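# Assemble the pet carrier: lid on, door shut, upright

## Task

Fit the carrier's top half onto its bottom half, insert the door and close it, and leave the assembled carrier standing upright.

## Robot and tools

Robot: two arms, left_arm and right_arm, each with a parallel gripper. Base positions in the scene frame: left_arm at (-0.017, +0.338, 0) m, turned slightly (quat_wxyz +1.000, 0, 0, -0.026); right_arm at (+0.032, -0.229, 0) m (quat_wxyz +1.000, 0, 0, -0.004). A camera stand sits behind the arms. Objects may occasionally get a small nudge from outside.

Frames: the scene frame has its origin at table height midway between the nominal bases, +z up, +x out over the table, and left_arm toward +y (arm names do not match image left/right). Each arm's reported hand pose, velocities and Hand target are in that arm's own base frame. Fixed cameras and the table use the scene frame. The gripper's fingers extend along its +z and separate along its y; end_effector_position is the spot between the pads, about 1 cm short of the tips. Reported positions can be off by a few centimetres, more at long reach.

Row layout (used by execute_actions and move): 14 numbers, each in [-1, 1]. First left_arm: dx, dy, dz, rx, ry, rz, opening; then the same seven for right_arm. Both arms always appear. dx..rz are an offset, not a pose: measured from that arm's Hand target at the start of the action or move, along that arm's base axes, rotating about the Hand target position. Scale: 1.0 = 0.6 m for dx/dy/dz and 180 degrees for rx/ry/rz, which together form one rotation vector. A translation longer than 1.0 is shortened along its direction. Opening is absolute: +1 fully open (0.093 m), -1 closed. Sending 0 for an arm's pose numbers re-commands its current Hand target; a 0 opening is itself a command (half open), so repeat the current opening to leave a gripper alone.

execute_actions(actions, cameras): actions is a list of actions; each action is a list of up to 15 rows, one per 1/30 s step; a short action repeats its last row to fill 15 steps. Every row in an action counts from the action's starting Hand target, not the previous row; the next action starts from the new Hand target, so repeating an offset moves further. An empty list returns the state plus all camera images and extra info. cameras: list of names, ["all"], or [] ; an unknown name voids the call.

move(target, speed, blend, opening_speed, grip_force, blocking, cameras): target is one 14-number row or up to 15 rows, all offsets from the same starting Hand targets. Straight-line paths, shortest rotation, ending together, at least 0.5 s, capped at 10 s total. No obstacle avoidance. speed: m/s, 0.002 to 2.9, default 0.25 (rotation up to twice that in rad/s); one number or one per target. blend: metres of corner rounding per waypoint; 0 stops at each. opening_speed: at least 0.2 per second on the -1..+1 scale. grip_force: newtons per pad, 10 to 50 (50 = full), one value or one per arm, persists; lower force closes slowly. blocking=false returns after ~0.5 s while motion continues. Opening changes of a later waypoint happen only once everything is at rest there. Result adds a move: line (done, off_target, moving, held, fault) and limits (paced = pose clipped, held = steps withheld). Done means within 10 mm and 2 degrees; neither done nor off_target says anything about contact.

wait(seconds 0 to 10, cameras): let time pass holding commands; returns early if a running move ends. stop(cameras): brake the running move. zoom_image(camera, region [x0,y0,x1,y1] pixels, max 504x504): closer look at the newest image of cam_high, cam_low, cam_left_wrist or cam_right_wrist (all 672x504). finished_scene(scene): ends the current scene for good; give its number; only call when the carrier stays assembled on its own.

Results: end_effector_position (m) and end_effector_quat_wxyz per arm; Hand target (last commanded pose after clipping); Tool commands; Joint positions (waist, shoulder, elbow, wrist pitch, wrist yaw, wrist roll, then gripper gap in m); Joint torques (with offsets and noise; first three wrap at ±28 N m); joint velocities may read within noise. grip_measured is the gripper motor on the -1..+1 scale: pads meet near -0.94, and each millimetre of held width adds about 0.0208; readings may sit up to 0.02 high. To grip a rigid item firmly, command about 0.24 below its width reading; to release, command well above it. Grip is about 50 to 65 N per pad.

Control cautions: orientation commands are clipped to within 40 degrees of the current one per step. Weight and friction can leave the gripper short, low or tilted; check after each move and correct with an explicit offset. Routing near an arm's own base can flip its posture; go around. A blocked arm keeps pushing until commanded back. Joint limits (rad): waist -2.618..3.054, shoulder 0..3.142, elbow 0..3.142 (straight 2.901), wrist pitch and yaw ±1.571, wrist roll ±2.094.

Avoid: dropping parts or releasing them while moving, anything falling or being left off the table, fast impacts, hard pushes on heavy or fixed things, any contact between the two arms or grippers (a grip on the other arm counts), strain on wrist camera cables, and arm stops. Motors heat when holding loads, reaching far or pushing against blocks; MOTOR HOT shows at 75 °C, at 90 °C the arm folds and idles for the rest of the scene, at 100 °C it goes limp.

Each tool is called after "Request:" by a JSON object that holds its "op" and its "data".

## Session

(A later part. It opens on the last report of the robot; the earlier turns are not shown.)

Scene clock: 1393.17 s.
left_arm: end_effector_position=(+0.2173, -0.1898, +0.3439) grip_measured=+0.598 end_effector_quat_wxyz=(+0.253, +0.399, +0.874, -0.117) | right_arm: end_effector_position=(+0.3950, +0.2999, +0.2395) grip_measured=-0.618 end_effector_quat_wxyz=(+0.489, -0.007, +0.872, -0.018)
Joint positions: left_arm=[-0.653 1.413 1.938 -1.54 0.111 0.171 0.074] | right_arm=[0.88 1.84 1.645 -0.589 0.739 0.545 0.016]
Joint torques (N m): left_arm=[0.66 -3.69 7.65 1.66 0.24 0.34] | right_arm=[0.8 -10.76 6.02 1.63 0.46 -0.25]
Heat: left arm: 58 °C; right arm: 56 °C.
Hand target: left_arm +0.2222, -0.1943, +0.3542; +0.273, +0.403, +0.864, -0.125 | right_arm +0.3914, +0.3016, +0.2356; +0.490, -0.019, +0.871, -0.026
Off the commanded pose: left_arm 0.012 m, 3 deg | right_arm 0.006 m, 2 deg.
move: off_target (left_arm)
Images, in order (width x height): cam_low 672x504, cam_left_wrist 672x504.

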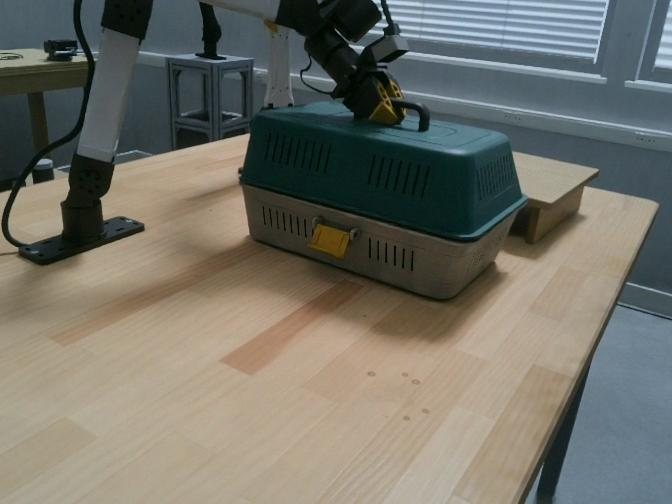

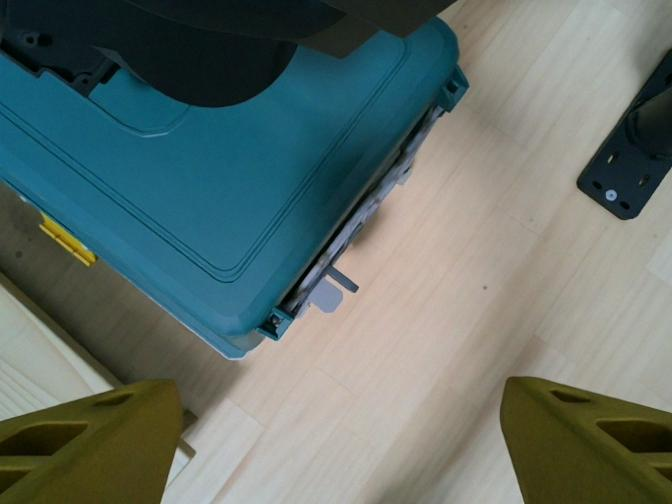

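Request:
{"op": "move", "data": {"target": [0.0,0,0,0,0,0,0.6,0.003,0,-0.01,0,0,0,-1], "speed": 0.05, "cameras": ["all"]}}

Request:
{"op": "zoom_image", "data": {"camera": "cam_left_wrist", "region": [410, 40, 490, 120]}}

Request:
{"op": "zoom_image", "data": {"camera": "cam_left_wrist", "region": [150, 270, 310, 390]}}

Request:
{"op": "zoom_image", "data": {"camera": "cam_low", "region": [220, 90, 540, 310]}}

Request:
{"op": "zoom_image", "data": {"camera": "cam_high", "region": [270, 140, 480, 300]}}

Scene clock: 1397.77 s.
left_arm: end_effector_position=(+0.2173, -0.1898, +0.3439) grip_measured=+0.598 end_effector_quat_wxyz=(+0.253, +0.399, +0.874, -0.117) | right_arm: end_effector_position=(+0.3955, +0.3007, +0.2387) grip_measured=-0.618 end_effector_quat_wxyz=(+0.491, -0.005, +0.871, -0.015)
Joint positions: left_arm=[-0.653 1.413 1.938 -1.54 0.111 0.171 0.074] | right_arm=[0.88 1.838 1.635 -0.571 0.738 0.545 0.016]
Joint torques (N m): left_arm=[0.59 -3.7 7.5 1.67 0.21 0.32] | right_arm=[0.46 -10.19 5.22 1.71 0.45 -0.29]
Heat: left arm: 58 °C; right arm: 55 °C.
Hand target: left_arm +0.2222, -0.1943, +0.3542; +0.273, +0.403, +0.864, -0.125 | right_arm +0.3932, +0.3015, +0.2296; +0.490, -0.019, +0.871, -0.026
Off the commanded pose: left_arm 0.012 m, 3 deg | right_arm 0.009 m, 2 deg.
move: off_target (left_arm)

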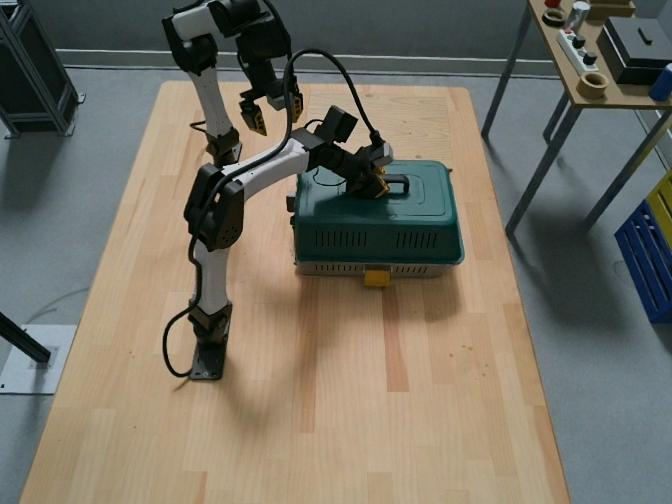

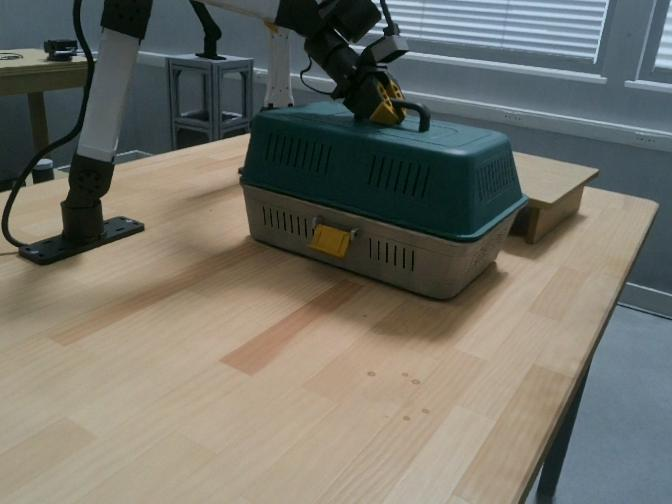

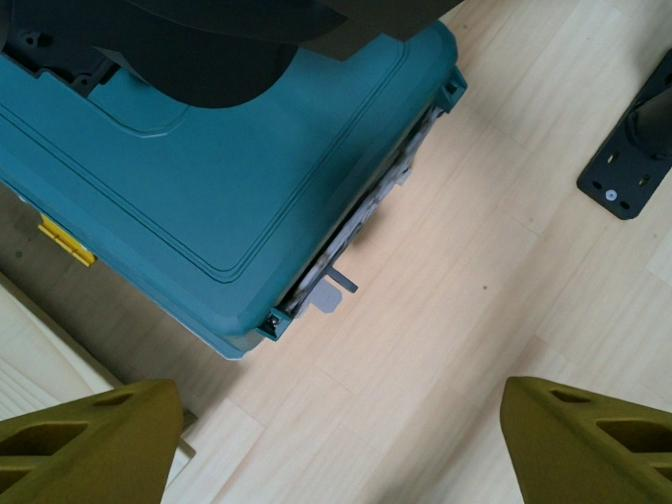

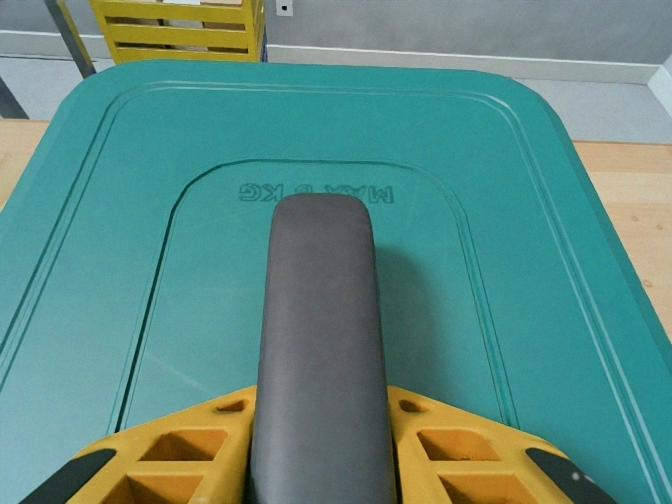

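Scaled by 6.300 from the camera's 672x504 image, which has a finer 960x720 frame.

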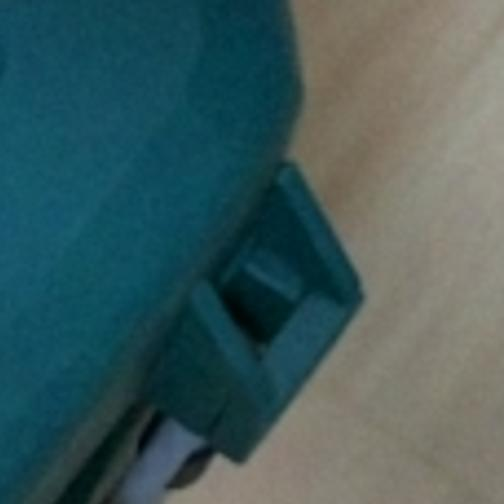

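Scaled by 3.150 from the camera's 672x504 image, which has a finer 960x720 frame.

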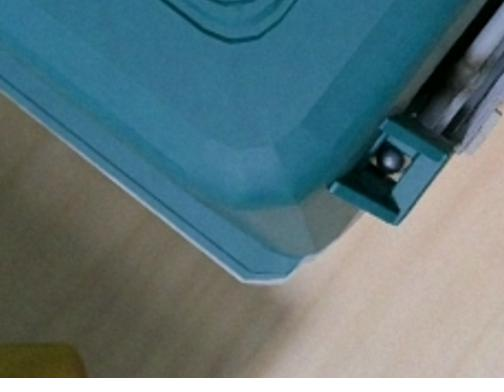

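Scaled by 1.575 from the camera's 672x504 image, which has a finer 960x720 frame.

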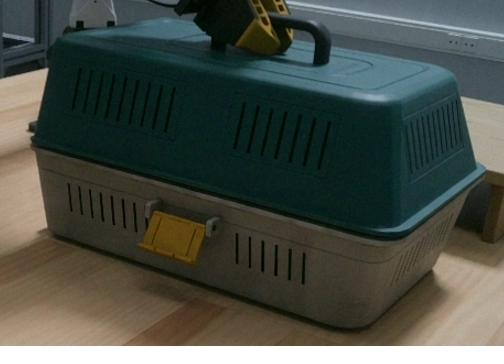

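Scaled by 2.400 from the camera's 672x504 image, which has a finer 960x720 frame.

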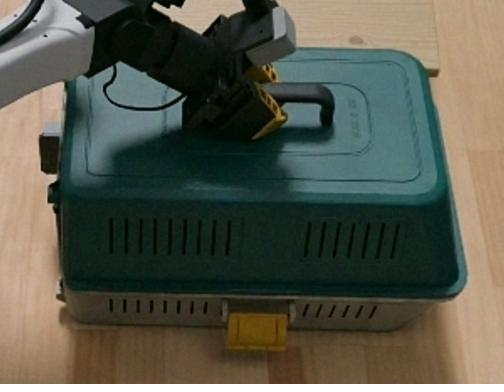

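Request:
{"op": "move", "data": {"target": [[-0.12,0.06,0,0,0,0,0.6,0,0,0,0,0,0,-1],[-0.18,0.085,-0.15,-0.353,0.123,0.297,0.6,0,0,0,0,0,0,-1],[-0.18,0.085,-0.3,-0.353,0.123,0.297,0.6,0,0,0,0,0,0,-1]], "speed": 0.2, "blend": 0.02, "cameras": ["cam_left_wrist"]}}

Request:
{"op": "zoom_image", "data": {"camera": "cam_left_wrist", "region": [200, 0, 672, 300]}}

Scene clock: 1406.93 s.
left_arm: end_effector_position=(+0.1120, -0.1416, +0.1716) grip_measured=+0.598 end_effector_quat_wxyz=(+0.299, -0.220, +0.796, -0.478) | right_arm: end_effector_position=(+0.3955, +0.3007, +0.2387) grip_measured=-0.618 end_effector_quat_wxyz=(+0.491, -0.005, +0.871, -0.015)
Joint positions: left_arm=[-1.671 0.112 0.414 -0.879 -0.842 -1.735 0.074] | right_arm=[0.88 1.838 1.635 -0.571 0.738 0.545 0.016]
Joint torques (N m): left_arm=[-0.4 3.92 5.81 2 -0.53 0.01] | right_arm=[0.44 -10.18 5.22 1.73 0.45 -0.28]
Heat: left arm: 58 °C; right arm: 54 °C.
Hand target: left_arm +0.1143, -0.1432, +0.1742; +0.305, -0.231, +0.788, -0.482 | right_arm +0.3932, +0.3015, +0.2296; +0.490, -0.019, +0.871, -0.026
Off the commanded pose: left_arm 0.004 m, 2 deg | right_arm 0.009 m, 2 deg.
move: done
Images, in order (width x height): cam_left_wrist 672x504.

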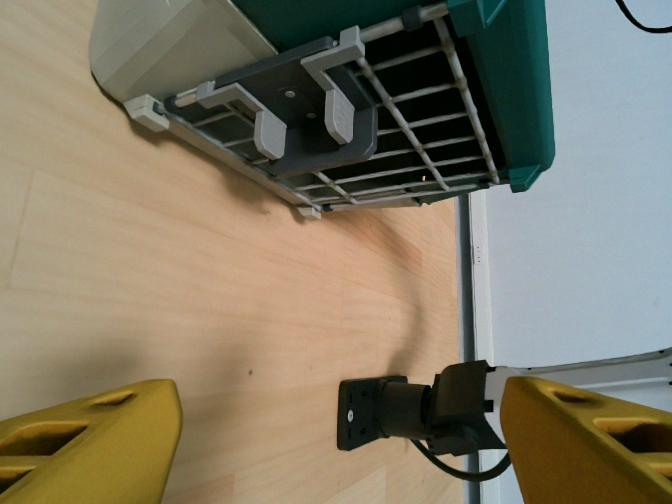

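Scaled by 1.068 from the camera's 672x504 image, which has a finer 960x720 frame.

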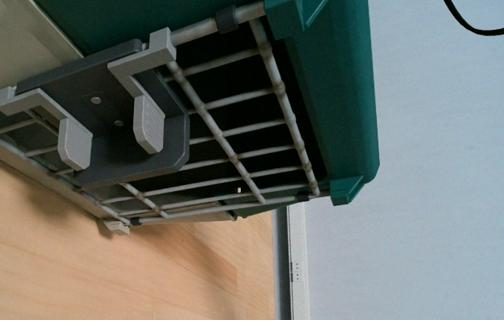

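Request:
{"op": "zoom_image", "data": {"camera": "cam_left_wrist", "region": [470, 130, 570, 220]}}

Request:
{"op": "zoom_image", "data": {"camera": "cam_left_wrist", "region": [380, 0, 500, 90]}}

Request:
{"op": "zoom_image", "data": {"camera": "cam_left_wrist", "region": [80, 60, 340, 230]}}

Scaled by 5.040 from the camera's 672x504 image, which has a finer 960x720 frame.

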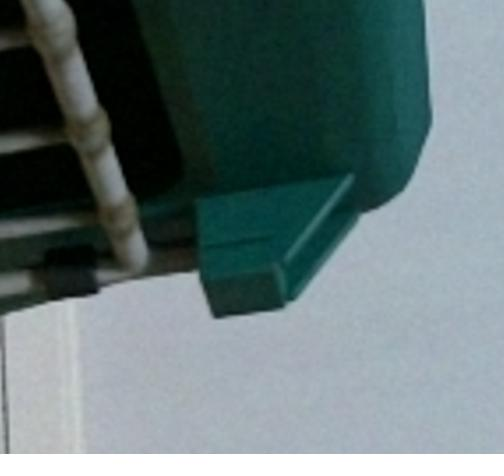

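Scaled by 4.200 from the camera's 672x504 image, which has a finer 960x720 frame.

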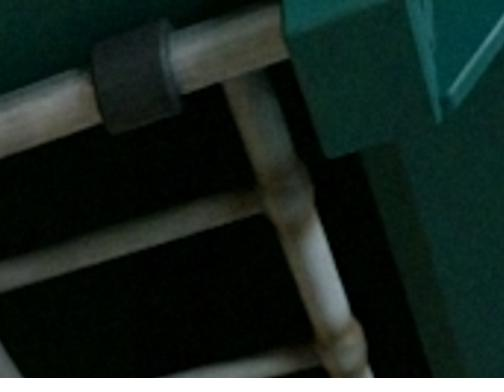

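Scaled by 1.938 from the camera's 672x504 image, which has a finer 960x720 frame.

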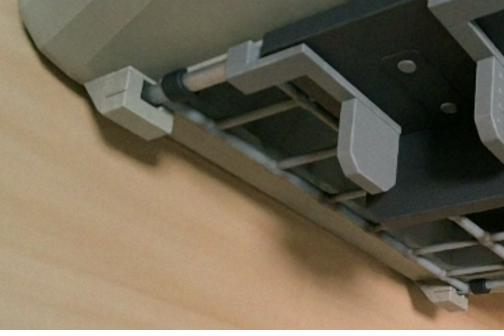

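Request:
{"op": "move", "data": {"target": [0,0,0,0,0,0,0.6,-0.004,0,-0.01,0,0,0,-1], "speed": 0.04, "cameras": ["cam_low","cam_left_wrist"]}}

Request:
{"op": "zoom_image", "data": {"camera": "cam_low", "region": [380, 150, 540, 310]}}

Request:
{"op": "zoom_image", "data": {"camera": "cam_low", "region": [220, 110, 380, 260]}}

Scene clock: 1416.13 s.
left_arm: end_effector_position=(+0.1121, -0.1415, +0.1716) grip_measured=+0.598 end_effector_quat_wxyz=(+0.299, -0.221, +0.796, -0.478) | right_arm: end_effector_position=(+0.3948, +0.3010, +0.2379) grip_measured=-0.618 end_effector_quat_wxyz=(+0.493, -0.003, +0.870, -0.008)
Joint positions: left_arm=[-1.671 0.112 0.414 -0.879 -0.843 -1.735 0.074] | right_arm=[0.88 1.828 1.613 -0.546 0.732 0.547 0.016]
Joint torques (N m): left_arm=[-0.29 4.23 5.93 2 -0.57 0.11] | right_arm=[0.91 -9.59 4.49 1.71 0.53 -0.25]
Heat: left arm: 58 °C; right arm: 53 °C.
Hand target: left_arm +0.1143, -0.1432, +0.1742; +0.305, -0.231, +0.788, -0.482 | right_arm +0.3908, +0.3015, +0.2236; +0.490, -0.019, +0.871, -0.026
Off the commanded pose: left_arm 0.004 m, 2 deg | right_arm 0.015 m, 3 deg.
move: off_target (right_arm)
Images, in order (width x height): cam_low 672x504, cam_left_wrist 672x504.

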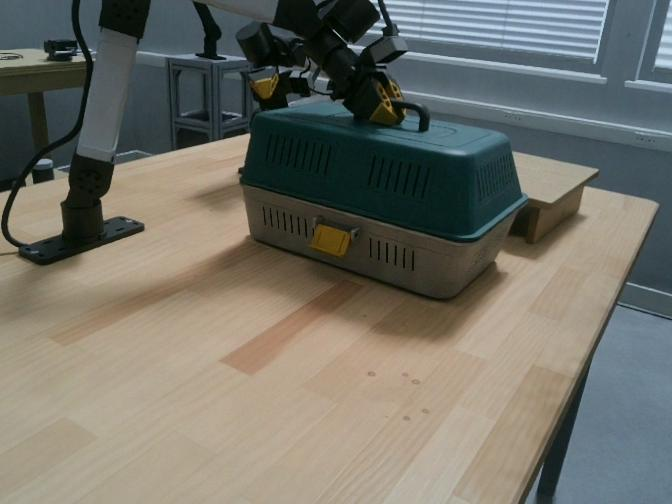

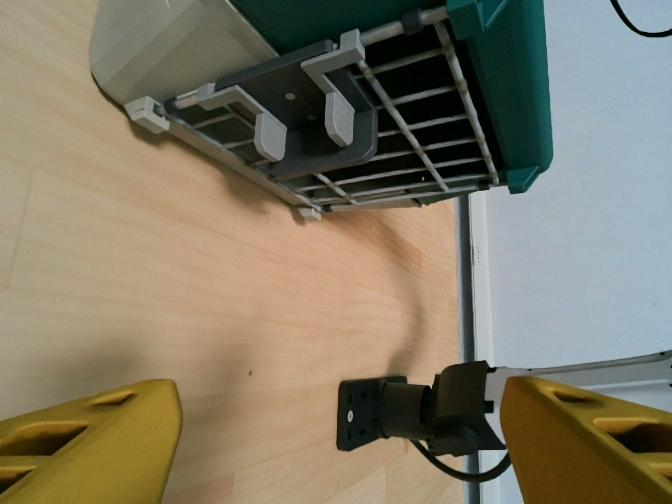

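Scaled by 3.150 from the camera's 672x504 image, which has a finer 960x720 frame.

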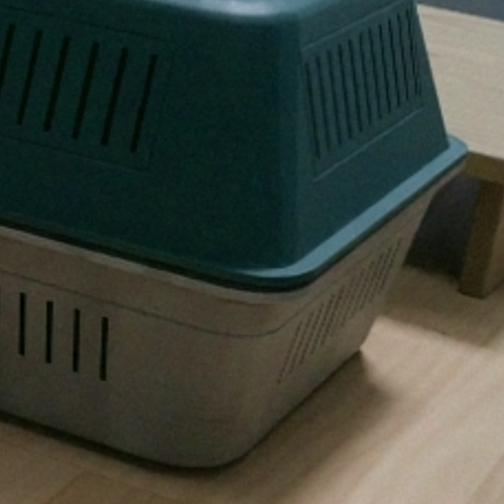

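Scaled by 3.150 from the camera's 672x504 image, which has a finer 960x720 frame.

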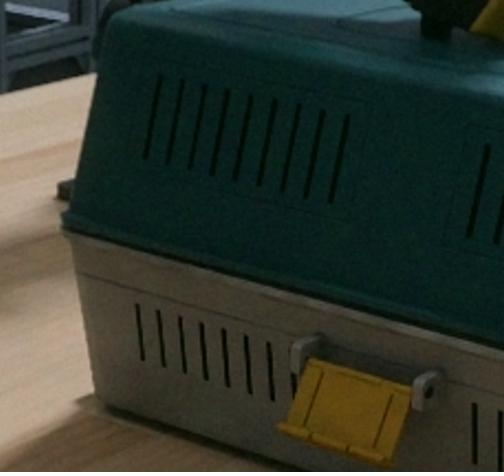

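Request:
{"op": "move", "data": {"target": [[0,0,0,0,0,0,0.6,-0.006,0,0.018,0,0,0,-1],[0,0,0,0,0,0,0.6,-0.018,0,0.018,0,0,0,-1]], "speed": 0.04, "cameras": ["cam_low","cam_left_wrist"]}}

Request:
{"op": "zoom_image", "data": {"camera": "cam_low", "region": [380, 150, 540, 310]}}

Request:
{"op": "zoom_image", "data": {"camera": "cam_low", "region": [220, 110, 380, 260]}}

Scene clock: 1420.83 s.
left_arm: end_effector_position=(+0.1121, -0.1415, +0.1716) grip_measured=+0.598 end_effector_quat_wxyz=(+0.299, -0.221, +0.796, -0.478) | right_arm: end_effector_position=(+0.3892, +0.3042, +0.2369) grip_measured=-0.618 end_effector_quat_wxyz=(+0.491, -0.004, +0.871, -0.007)
Joint positions: left_arm=[-1.671 0.112 0.414 -0.879 -0.843 -1.735 0.074] | right_arm=[0.895 1.826 1.613 -0.561 0.738 0.563 0.016]
Joint torques (N m): left_arm=[-0.47 4.11 5.89 2.01 -0.54 0.03] | right_arm=[1.47 -11.7 6 1.33 0.62 -0.21]
Heat: left arm: 57 °C; right arm: 52 °C.
Hand target: left_arm +0.1143, -0.1432, +0.1742; +0.305, -0.231, +0.788, -0.482 | right_arm +0.3799, +0.3016, +0.2343; +0.490, -0.019, +0.871, -0.026
Off the commanded pose: left_arm 0.004 m, 2 deg | right_arm 0.010 m, 3 deg.
move: off_target (right_arm)
Images, in order (width x height): cam_low 672x504, cam_left_wrist 672x504.

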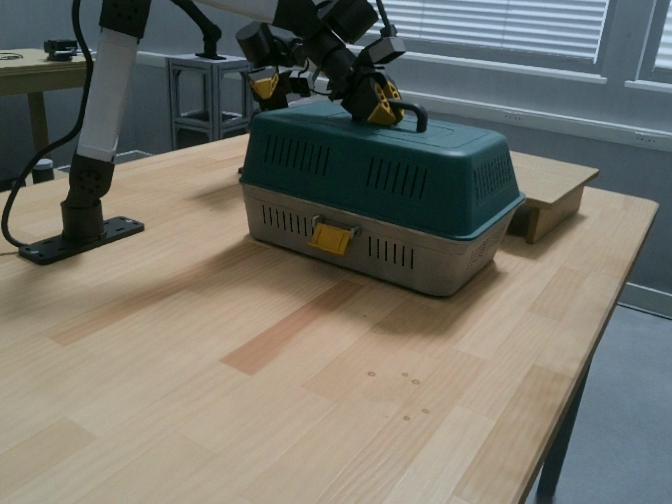

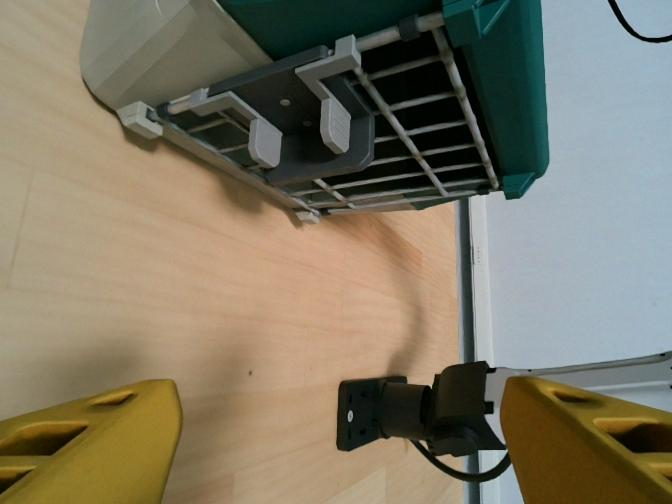

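Scaled by 3.150 from the camera's 672x504 image, which has a finer 960x720 frame.

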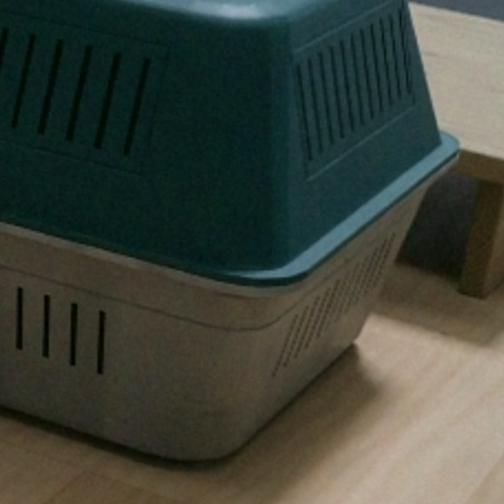

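Scaled by 3.150 from the camera's 672x504 image, which has a finer 960x720 frame.

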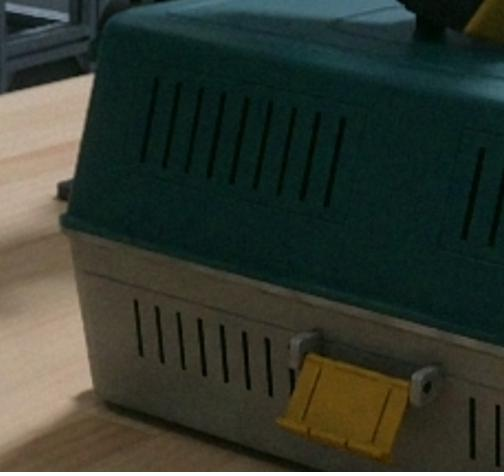

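Request:
{"op": "move", "data": {"target": [0,0,0,0,0,0,0.6,0.015,0.004,-0.015,0,0,0,-1], "speed": 0.04}}

Request:
{"op": "zoom_image", "data": {"camera": "cam_low", "region": [220, 90, 540, 310]}}

Request:
{"op": "move", "data": {"target": [0,0,0,0,0,0,0.6,0,0,0,0,0,0,0.1], "opening_speed": 0.5, "cameras": ["all"]}}

Request:
{"op": "zoom_image", "data": {"camera": "cam_low", "region": [220, 90, 540, 310]}}

Scene clock: 1424.43 s.
left_arm: end_effector_position=(+0.1121, -0.1415, +0.1716) grip_measured=+0.598 end_effector_quat_wxyz=(+0.299, -0.221, +0.796, -0.478) | right_arm: end_effector_position=(+0.3893, +0.3043, +0.2371) grip_measured=-0.618 end_effector_quat_wxyz=(+0.492, -0.004, +0.871, -0.007)
Joint positions: left_arm=[-1.671 0.112 0.414 -0.879 -0.843 -1.735 0.074] | right_arm=[0.895 1.826 1.613 -0.56 0.738 0.563 0.016]
Joint torques (N m): left_arm=[-0.25 4.01 5.94 1.97 -0.58 0.03] | right_arm=[0.23 -9.05 5.71 1.67 0.53 -0.33]
Heat: left arm: 57 °C; right arm: 52 °C.
Hand target: left_arm +0.1143, -0.1432, +0.1742; +0.305, -0.231, +0.788, -0.482 | right_arm +0.3890, +0.3040, +0.2254; +0.490, -0.019, +0.871, -0.026
Off the commanded pose: left_arm 0.004 m, 2 deg | right_arm 0.012 m, 3 deg.
move: off_target (right_arm)

Scaled by 1.575 from the camera's 672x504 image, which has a finer 960x720 frame.
This view is cut from an older image: the scene may have changed since it was taken.

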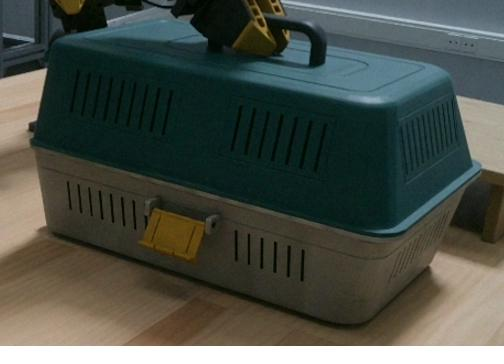

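Scene clock: 1426.83 s.
left_arm: end_effector_position=(+0.1121, -0.1415, +0.1716) grip_measured=+0.598 end_effector_quat_wxyz=(+0.299, -0.221, +0.796, -0.478) | right_arm: end_effector_position=(+0.3906, +0.2993, +0.2376) grip_measured=+0.097 end_effector_quat_wxyz=(+0.499, -0.005, +0.866, -0.025)
Joint positions: left_arm=[-1.671 0.112 0.414 -0.879 -0.843 -1.735 0.074] | right_arm=[0.895 1.826 1.605 -0.553 0.773 0.545 0.05]
Joint torques (N m): left_arm=[-0.31 4.12 5.91 2 -0.55 0.09] | right_arm=[0.14 -9.14 6.28 1.62 0.19 -0.16]
Heat: left arm: 57 °C; right arm: 52 °C.
Hand target: left_arm +0.1143, -0.1432, +0.1742; +0.305, -0.231, +0.788, -0.482 | right_arm +0.3890, +0.3039, +0.2253; +0.490, -0.019, +0.871, -0.026
Off the commanded pose: left_arm 0.004 m, 2 deg | right_arm 0.013 m, 2 deg.
move: off_target (right_arm)

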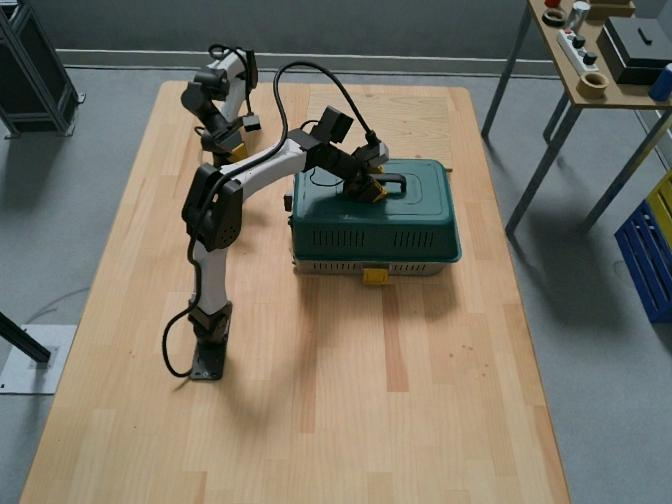

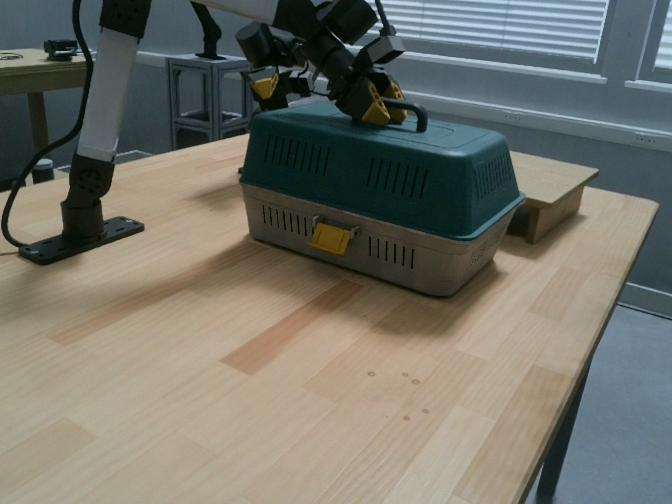

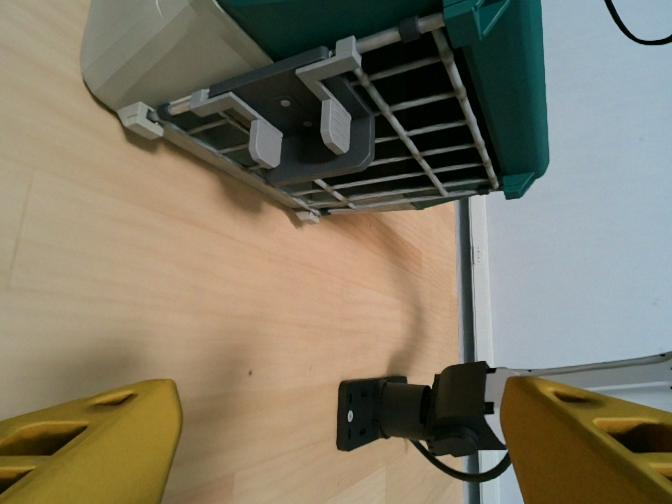

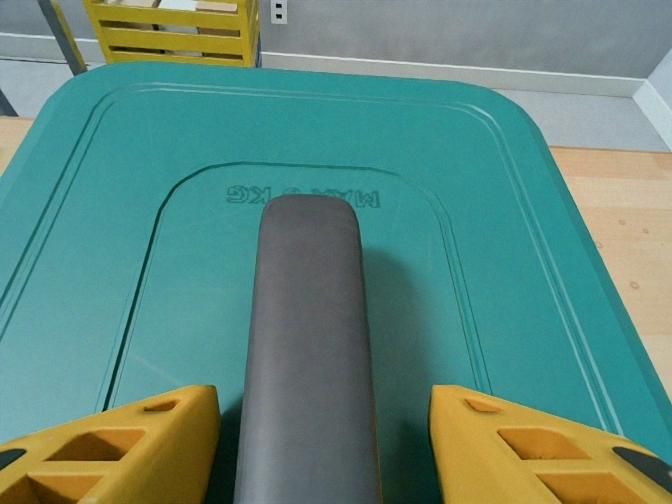

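Scaled by 1.575 from the camera's 672x504 image, which has a finer 960x720 frame.

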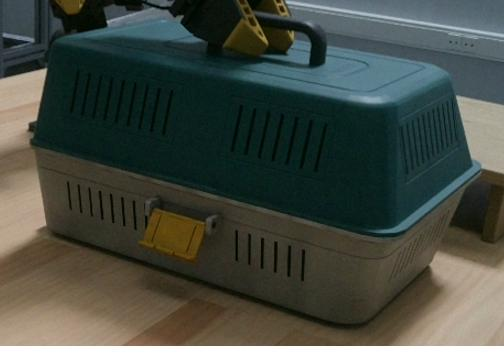

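Request:
{"op": "move", "data": {"target": [[0,0,0,0,0,0,0.6,0,0,0.02,0,0,0,0.6],[0,0,0,0,0,0,0.6,-0.1,0,0.1,0,0,0,0.6],[0,0,0,0,0,0,0.6,-0.17,-0.15,0.22,0,0,0,0.6]], "speed": 0.15, "blend": [0, 0.02, 0], "opening_speed": 0.6, "cameras": ["all"]}}

Request:
{"op": "zoom_image", "data": {"camera": "cam_left_wrist", "region": [80, 0, 560, 230]}}

Request:
{"op": "zoom_image", "data": {"camera": "cam_high", "region": [270, 140, 480, 300]}}

Request:
{"op": "zoom_image", "data": {"camera": "cam_left_wrist", "region": [70, 50, 220, 200]}}

Scene clock: 1436.50 s.
left_arm: end_effector_position=(+0.1121, -0.1415, +0.1716) grip_measured=+0.598 end_effector_quat_wxyz=(+0.299, -0.221, +0.796, -0.478) | right_arm: end_effector_position=(+0.2875, +0.2163, +0.3465) grip_measured=+0.597 end_effector_quat_wxyz=(+0.485, -0.022, +0.874, -0.035)
Joint positions: left_arm=[-1.671 0.112 0.414 -0.879 -0.843 -1.735 0.074] | right_arm=[0.996 1.478 1.718 -1.13 0.824 0.637 0.074]
Joint torques (N m): left_arm=[-0.13 4.08 5.78 2.03 -0.55 0.08] | right_arm=[-0.59 -6.86 9.62 1.33 0.36 -0.13]
Heat: left arm: 57 °C; right arm: 51 °C.
Hand target: left_arm +0.1143, -0.1432, +0.1742; +0.305, -0.231, +0.788, -0.482 | right_arm +0.2869, +0.2140, +0.3574; +0.490, -0.019, +0.871, -0.026
Off the commanded pose: left_arm 0.004 m, 2 deg | right_arm 0.011 m, 1 deg.
move: off_target (right_arm)

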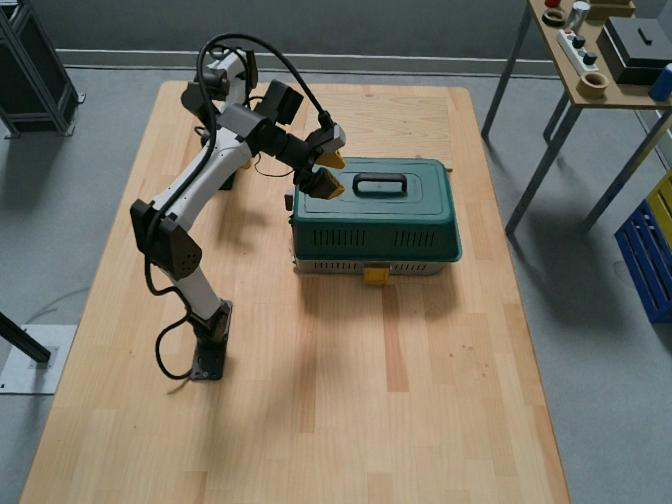

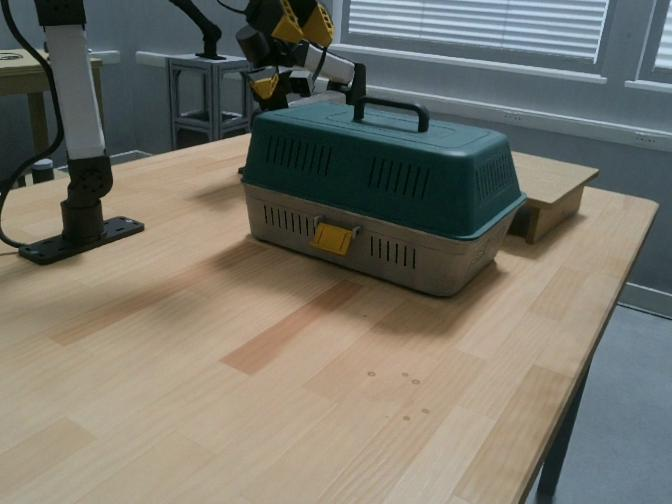

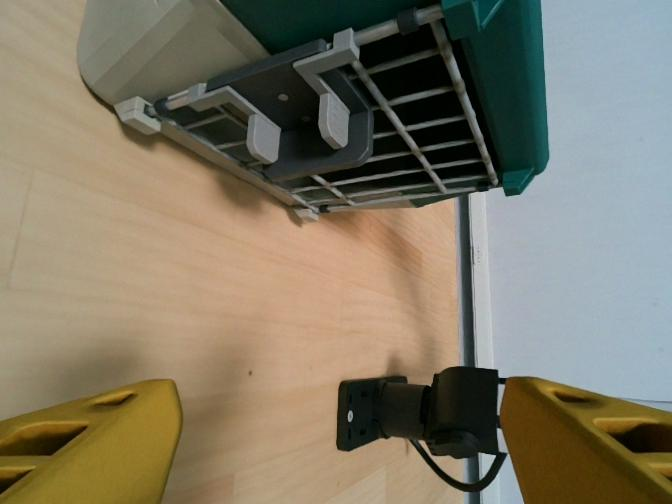

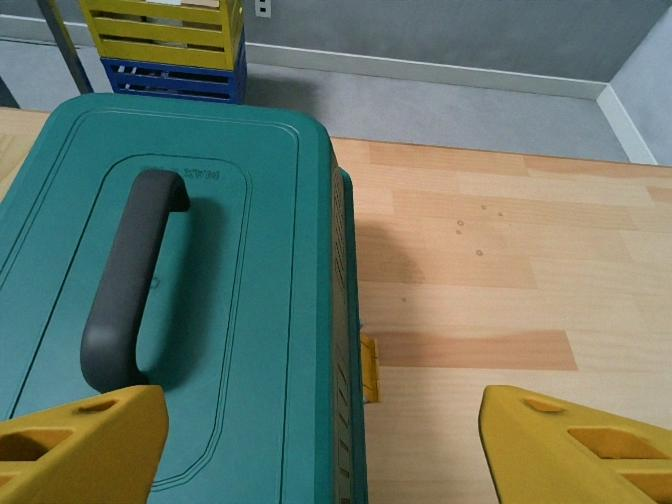

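Scaled by 1.050 from the camera's 672x504 image, which has a finer 960x720 frame.

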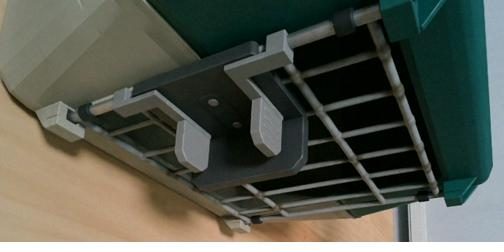

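Scaled by 2.400 from the camera's 672x504 image, which has a finer 960x720 frame.

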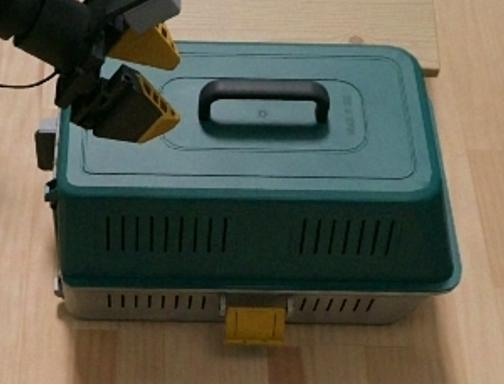

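Scaled by 3.360 from the camera's 672x504 image, which has a finer 960x720 frame.

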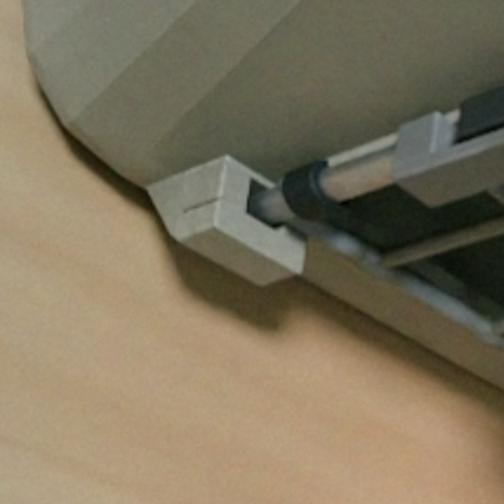

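Request:
{"op": "move", "data": {"target": [[0,0.05,0.15,0,0,0,0.6,0,0,0,0,0,0,0.6],[0.06,0.22,0.3,0.353,-0.123,-0.297,0.6,0,0,0,0,0,0,0.6]], "speed": 0.25, "blend": 0.03, "cameras": ["cam_left_wrist"]}}

Request:
{"op": "zoom_image", "data": {"camera": "cam_left_wrist", "region": [0, 0, 504, 300]}}

Scene clock: 1443.83 s.
left_arm: end_effector_position=(+0.1466, -0.0157, +0.3502) grip_measured=+0.598 end_effector_quat_wxyz=(+0.581, +0.309, +0.731, -0.183) | right_arm: end_effector_position=(+0.2875, +0.2163, +0.3465) grip_measured=+0.597 end_effector_quat_wxyz=(+0.484, -0.022, +0.874, -0.036)
Joint positions: left_arm=[-1.818 0.301 1.323 -1.568 -1.048 -0.389 0.074] | right_arm=[0.996 1.478 1.718 -1.13 0.824 0.637 0.074]
Joint torques (N m): left_arm=[0.68 6.09 3.95 1.75 -0.44 0.32] | right_arm=[-0.61 -6.89 9.59 1.32 0.36 -0.13]
Heat: left arm: 57 °C; right arm: 52 °C.
Hand target: left_arm +0.1503, -0.0112, +0.3542; +0.279, +0.402, +0.863, -0.126 | right_arm +0.2869, +0.2140, +0.3574; +0.490, -0.019, +0.871, -0.026
Off the commanded pose: left_arm 0.007 m, 41 deg; orientation clipped | right_arm 0.011 m, 1 deg.
shoulder posture changed (left arm): the wrist came as close to joint 1's axis as it can, and the arm is now in the other of its two shoulder postures.
joint sent to its limit (left arm) — joint 4 (wrist pitch), lower limit. The joint targets are off in orientation, not in position.
move: off_target (left_arm, right_arm); limits=paced
Images, in order (width x height): cam_left_wrist 672x504.

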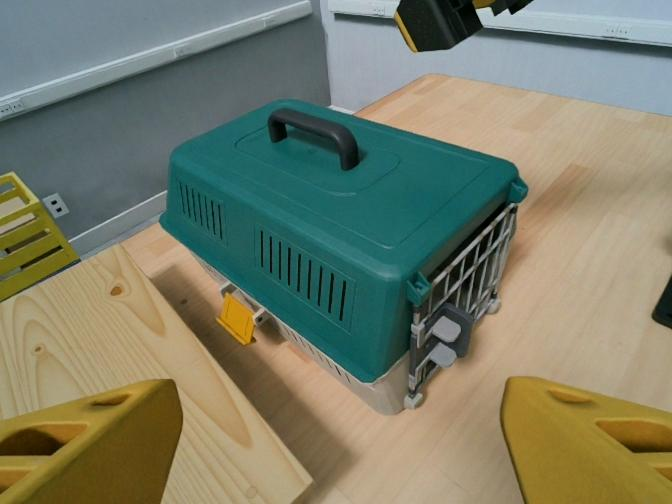

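Scaled by 1.000.

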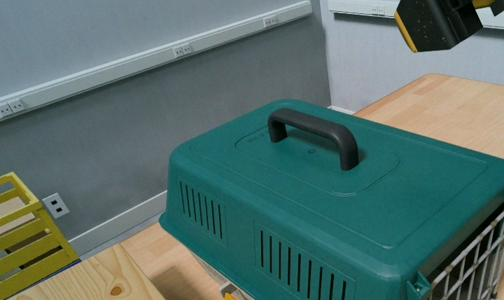

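Request:
{"op": "zoom_image", "data": {"camera": "cam_left_wrist", "region": [150, 210, 420, 410]}}

Request:
{"op": "zoom_image", "data": {"camera": "cam_left_wrist", "region": [350, 250, 530, 420]}}

Scaled by 1.867 from the camera's 672x504 image, which has a finer 960x720 frame.

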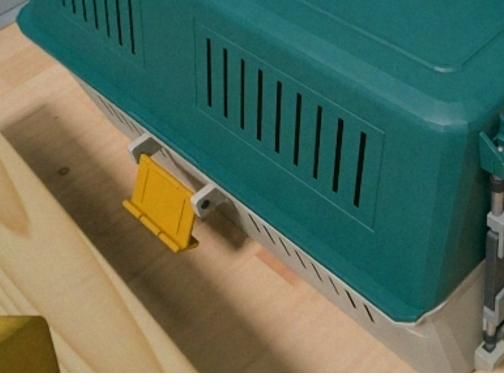

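Scaled by 2.800 from the camera's 672x504 image, which has a finer 960x720 frame.

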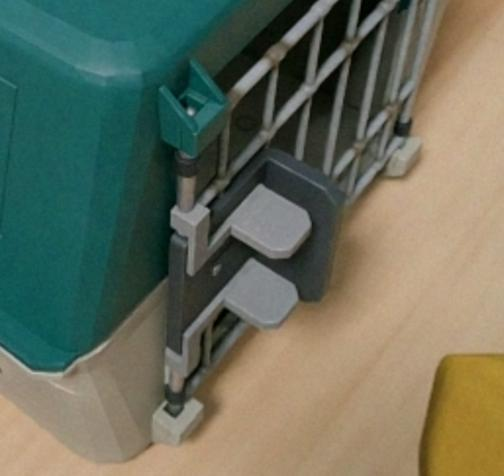

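Request:
{"op": "move", "data": {"target": [0.083,0.1,-0.22,-0.098,-0.156,0.072,0.6,0,0,0,0,0,0,0.6], "speed": 0.2, "cameras": ["cam_left_wrist"]}}

Request:
{"op": "zoom_image", "data": {"camera": "cam_left_wrist", "region": [100, 100, 400, 320]}}

Scene clock: 1452.13 s.
left_arm: end_effector_position=(+0.1632, +0.0372, +0.2255) grip_measured=+0.598 end_effector_quat_wxyz=(+0.649, +0.122, +0.745, +0.090) | right_arm: end_effector_position=(+0.2875, +0.2163, +0.3465) grip_measured=+0.597 end_effector_quat_wxyz=(+0.484, -0.022, +0.874, -0.036)
Joint positions: left_arm=[-1.488 -0.008 0.647 -1.577 -1.393 -0.614 0.074] | right_arm=[0.996 1.478 1.718 -1.13 0.824 0.637 0.074]
Joint torques (N m): left_arm=[0.59 3.84 3.84 1.31 -0.71 -0.08] | right_arm=[-0.55 -6.83 9.62 1.31 0.35 -0.12]
Heat: left arm: 55 °C; right arm: 52 °C.
Hand target: left_arm +0.2001, +0.0488, +0.2221; +0.548, +0.275, +0.780, -0.123 | right_arm +0.2869, +0.2140, +0.3574; +0.490, -0.019, +0.871, -0.026
Off the commanded pose: left_arm 0.039 m, 33 deg | right_arm 0.011 m, 1 deg.
joint read past its limit (left arm) — joint 4 (wrist pitch), lower limit.
joint sent to its limit (left arm) — joint 2 (shoulder), lower limit; joint 4 (wrist pitch), lower limit. The joint targets are off in position and orientation.
move: off_target (left_arm, right_arm)
Images, in order (width x height): cam_left_wrist 672x504.

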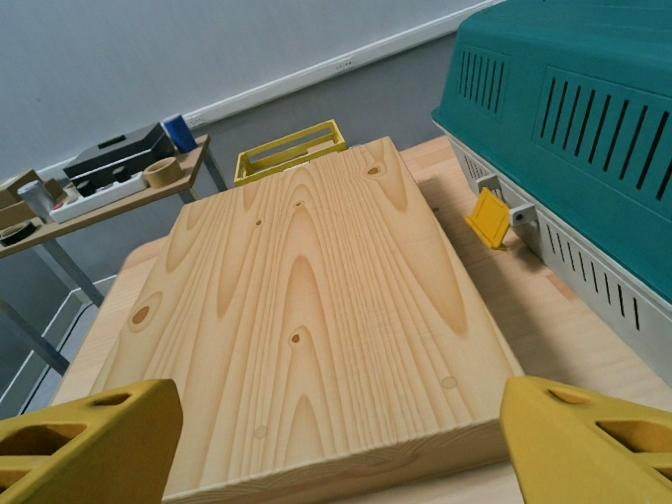

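Scaled by 1.680 from the camera's 672x504 image, which has a finer 960x720 frame.

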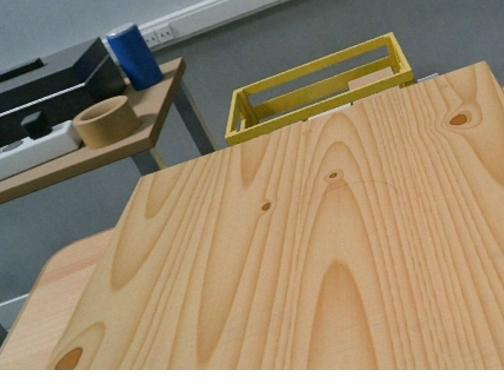

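Request:
{"op": "zoom_image", "data": {"camera": "cam_left_wrist", "region": [420, 80, 672, 340]}}

Scaled by 1.938 from the camera's 672x504 image, which has a finer 960x720 frame.

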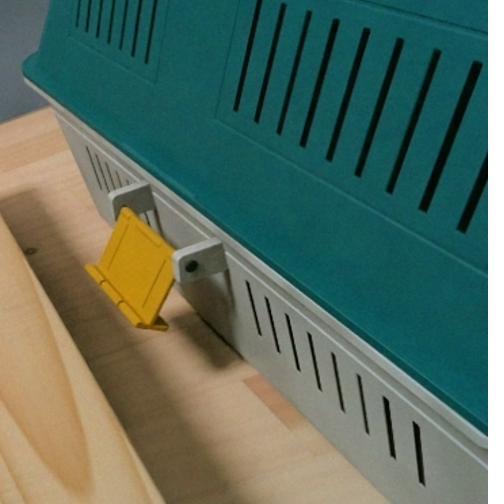

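Request:
{"op": "finished_scene", "data": {"scene": 1}}

The scene is finished: the task was done.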